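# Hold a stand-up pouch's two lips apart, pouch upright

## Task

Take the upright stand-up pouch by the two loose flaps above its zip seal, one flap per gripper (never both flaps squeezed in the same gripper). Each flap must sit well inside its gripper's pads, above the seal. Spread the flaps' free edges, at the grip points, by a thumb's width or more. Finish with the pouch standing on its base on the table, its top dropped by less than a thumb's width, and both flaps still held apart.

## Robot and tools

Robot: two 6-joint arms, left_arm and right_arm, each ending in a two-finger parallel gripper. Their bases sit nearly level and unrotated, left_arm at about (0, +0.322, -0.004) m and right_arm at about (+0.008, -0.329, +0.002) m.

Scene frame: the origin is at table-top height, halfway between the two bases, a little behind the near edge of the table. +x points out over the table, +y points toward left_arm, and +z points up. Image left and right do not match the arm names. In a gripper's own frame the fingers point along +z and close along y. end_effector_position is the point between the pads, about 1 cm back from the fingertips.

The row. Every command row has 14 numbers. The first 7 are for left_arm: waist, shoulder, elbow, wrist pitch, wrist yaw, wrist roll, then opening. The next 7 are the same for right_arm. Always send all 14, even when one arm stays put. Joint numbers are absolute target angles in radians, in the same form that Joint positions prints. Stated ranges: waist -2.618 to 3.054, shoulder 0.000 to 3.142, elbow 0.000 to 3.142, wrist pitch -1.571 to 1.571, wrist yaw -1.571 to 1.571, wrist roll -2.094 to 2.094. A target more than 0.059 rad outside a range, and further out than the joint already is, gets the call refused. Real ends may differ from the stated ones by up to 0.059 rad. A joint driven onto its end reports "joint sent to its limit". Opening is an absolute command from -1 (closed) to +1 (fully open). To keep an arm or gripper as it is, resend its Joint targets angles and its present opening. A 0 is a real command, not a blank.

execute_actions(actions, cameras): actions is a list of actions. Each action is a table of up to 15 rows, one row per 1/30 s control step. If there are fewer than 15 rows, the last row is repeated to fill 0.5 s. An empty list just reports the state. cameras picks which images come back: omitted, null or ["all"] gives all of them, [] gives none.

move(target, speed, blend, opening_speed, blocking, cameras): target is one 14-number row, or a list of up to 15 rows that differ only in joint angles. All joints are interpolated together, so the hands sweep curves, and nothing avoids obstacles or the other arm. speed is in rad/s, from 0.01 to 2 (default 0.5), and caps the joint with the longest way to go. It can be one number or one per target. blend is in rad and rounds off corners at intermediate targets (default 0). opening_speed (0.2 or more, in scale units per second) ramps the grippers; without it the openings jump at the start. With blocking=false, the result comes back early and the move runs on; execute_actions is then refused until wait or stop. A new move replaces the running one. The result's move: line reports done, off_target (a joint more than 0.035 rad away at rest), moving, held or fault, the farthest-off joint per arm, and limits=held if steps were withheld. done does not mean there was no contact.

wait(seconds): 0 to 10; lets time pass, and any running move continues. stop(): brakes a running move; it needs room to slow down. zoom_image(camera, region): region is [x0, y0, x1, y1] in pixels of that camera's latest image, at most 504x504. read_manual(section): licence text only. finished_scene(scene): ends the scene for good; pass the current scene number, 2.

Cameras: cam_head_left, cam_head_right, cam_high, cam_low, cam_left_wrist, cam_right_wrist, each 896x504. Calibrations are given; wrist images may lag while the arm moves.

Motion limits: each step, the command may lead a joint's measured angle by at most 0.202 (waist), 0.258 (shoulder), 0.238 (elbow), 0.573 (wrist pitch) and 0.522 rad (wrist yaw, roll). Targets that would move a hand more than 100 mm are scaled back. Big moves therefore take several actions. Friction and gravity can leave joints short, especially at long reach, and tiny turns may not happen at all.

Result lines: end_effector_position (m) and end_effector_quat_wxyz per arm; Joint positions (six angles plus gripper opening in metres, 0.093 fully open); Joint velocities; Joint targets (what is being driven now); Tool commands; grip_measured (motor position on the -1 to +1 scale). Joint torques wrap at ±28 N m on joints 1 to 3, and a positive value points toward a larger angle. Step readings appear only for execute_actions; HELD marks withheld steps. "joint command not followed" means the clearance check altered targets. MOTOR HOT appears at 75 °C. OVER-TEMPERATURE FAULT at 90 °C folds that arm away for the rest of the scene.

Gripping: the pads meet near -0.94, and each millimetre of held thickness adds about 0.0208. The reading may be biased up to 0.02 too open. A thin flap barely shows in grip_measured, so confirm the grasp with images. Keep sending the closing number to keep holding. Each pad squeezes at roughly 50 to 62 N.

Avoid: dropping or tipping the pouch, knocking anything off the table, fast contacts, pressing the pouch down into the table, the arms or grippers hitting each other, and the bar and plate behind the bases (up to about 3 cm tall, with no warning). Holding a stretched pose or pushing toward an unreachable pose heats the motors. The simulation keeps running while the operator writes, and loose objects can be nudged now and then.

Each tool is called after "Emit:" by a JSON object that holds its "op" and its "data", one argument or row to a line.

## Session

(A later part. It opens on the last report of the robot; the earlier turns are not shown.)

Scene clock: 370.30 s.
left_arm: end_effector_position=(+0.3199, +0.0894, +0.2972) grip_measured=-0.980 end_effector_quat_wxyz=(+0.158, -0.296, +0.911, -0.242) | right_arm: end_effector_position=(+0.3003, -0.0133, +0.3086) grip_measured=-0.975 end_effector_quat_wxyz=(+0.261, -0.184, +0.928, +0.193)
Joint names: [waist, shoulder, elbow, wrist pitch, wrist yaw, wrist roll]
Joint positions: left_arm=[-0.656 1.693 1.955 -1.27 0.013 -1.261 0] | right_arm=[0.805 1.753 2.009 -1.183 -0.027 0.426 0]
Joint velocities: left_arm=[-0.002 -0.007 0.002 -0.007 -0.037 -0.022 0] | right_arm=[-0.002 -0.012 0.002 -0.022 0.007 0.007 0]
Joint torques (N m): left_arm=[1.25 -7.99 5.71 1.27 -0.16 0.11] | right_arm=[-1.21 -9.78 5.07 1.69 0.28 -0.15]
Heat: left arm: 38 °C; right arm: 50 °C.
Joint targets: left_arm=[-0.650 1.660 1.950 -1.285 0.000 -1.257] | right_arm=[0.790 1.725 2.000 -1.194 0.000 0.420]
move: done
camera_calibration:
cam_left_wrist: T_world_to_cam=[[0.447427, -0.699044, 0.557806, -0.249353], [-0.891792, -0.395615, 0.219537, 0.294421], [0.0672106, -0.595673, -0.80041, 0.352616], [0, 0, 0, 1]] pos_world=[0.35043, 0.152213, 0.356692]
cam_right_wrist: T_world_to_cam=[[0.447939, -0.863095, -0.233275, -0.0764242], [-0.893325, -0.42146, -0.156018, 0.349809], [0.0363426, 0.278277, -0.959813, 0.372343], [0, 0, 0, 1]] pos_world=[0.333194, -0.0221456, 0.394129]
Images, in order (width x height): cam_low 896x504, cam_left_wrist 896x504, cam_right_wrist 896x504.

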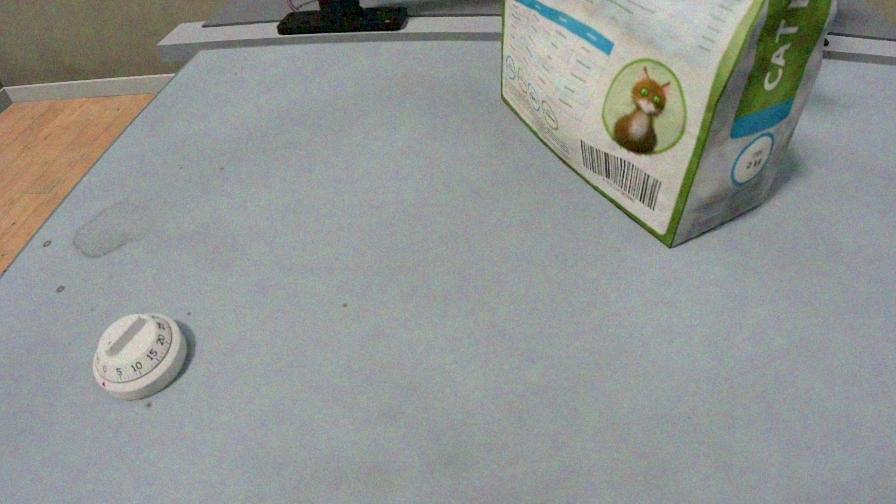

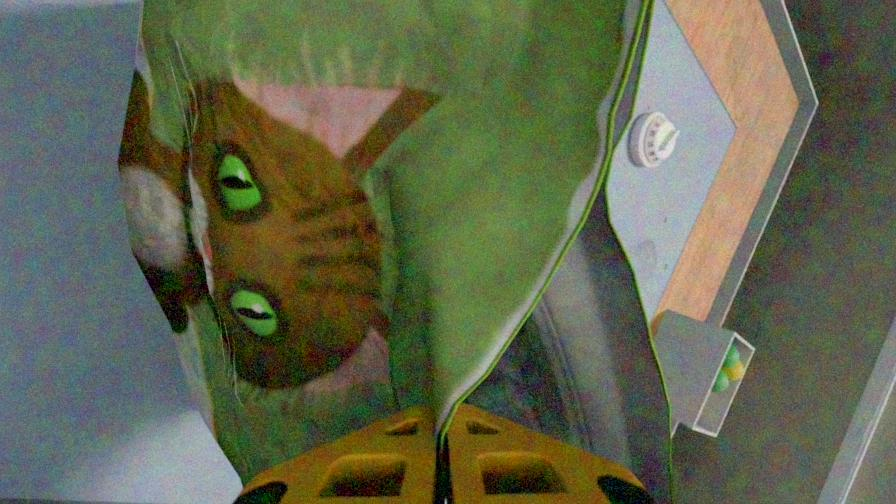

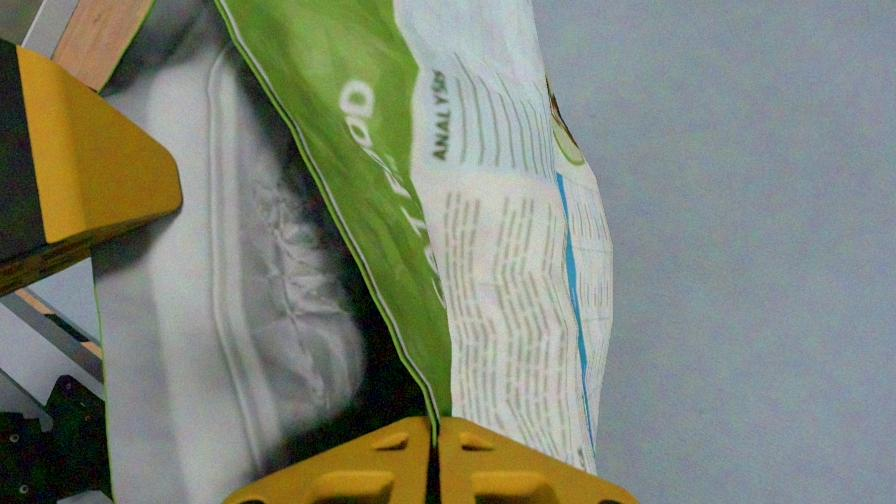

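Emit:
{"op": "wait", "data": {
  "seconds": 1,
  "cameras": ["cam_head_left","cam_high"]
}}

Scene clock: 373.37 s.
left_arm: end_effector_position=(+0.3199, +0.0898, +0.2971) grip_measured=-0.980 end_effector_quat_wxyz=(+0.158, -0.296, +0.911, -0.241) | right_arm: end_effector_position=(+0.3005, -0.0136, +0.3085) grip_measured=-0.975 end_effector_quat_wxyz=(+0.261, -0.183, +0.928, +0.192)
Joint names: [waist, shoulder, elbow, wrist pitch, wrist yaw, wrist roll]
Joint positions: left_arm=[-0.656 1.693 1.955 -1.271 0.012 -1.261 0] | right_arm=[0.805 1.753 2.009 -1.183 -0.025 0.426 0]
Joint velocities: left_arm=[0.002 -0.002 -0.012 -0.022 -0.022 -0.081 0] | right_arm=[-0.007 0.002 -0.007 0.007 -0.037 -0.037 0]
Joint torques (N m): left_arm=[1.2 -8.06 5.71 1.27 -0.15 0.09] | right_arm=[-1.2 -9.81 5.05 1.72 0.28 -0.17]
Heat: left arm: 38 °C; right arm: 50 °C.
Joint targets: left_arm=[-0.650 1.660 1.950 -1.285 0.000 -1.257] | right_arm=[0.790 1.725 2.000 -1.194 0.000 0.420]
Tool commands: left_gripper/opening=-1.0 right_gripper/opening=-1.0
wait: 1.00 s; at rest from the start
Images, in order (width x height): cam_head_left 896x504, cam_high 896x504.

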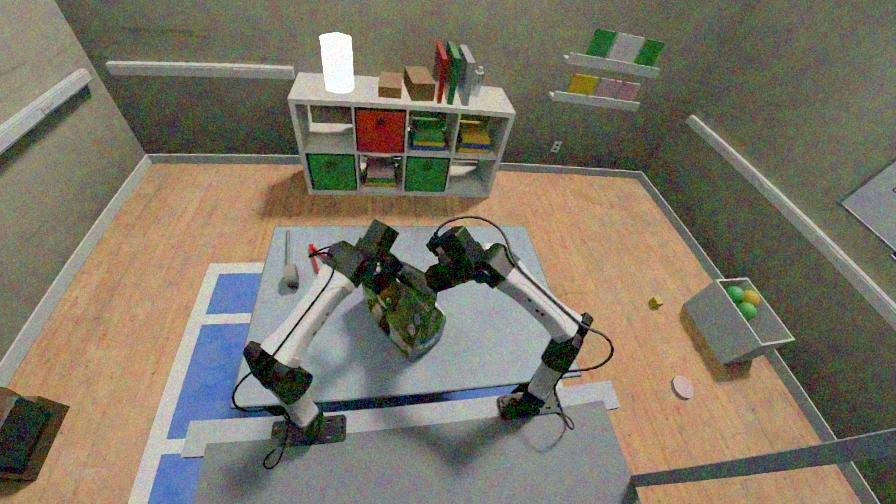

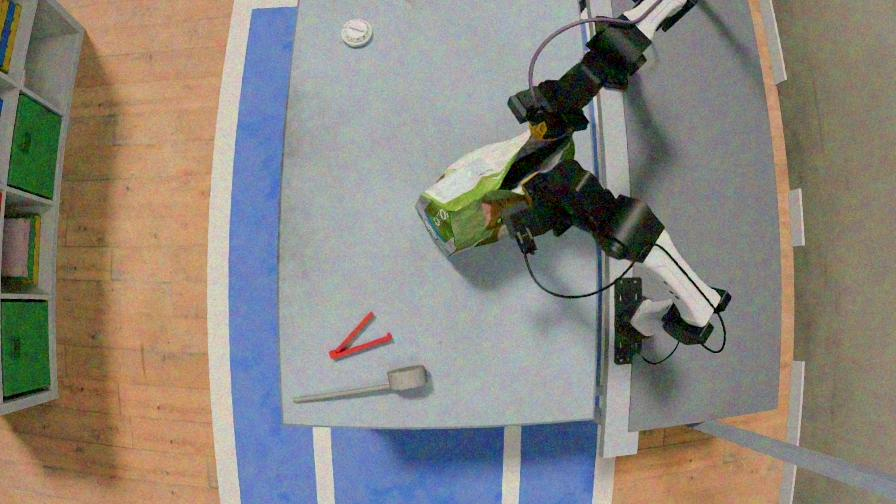

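Open, upright, held.

Emit:
{"op": "finished_scene", "data": {
  "scene": 2
}}

The scene is finished: the task was done.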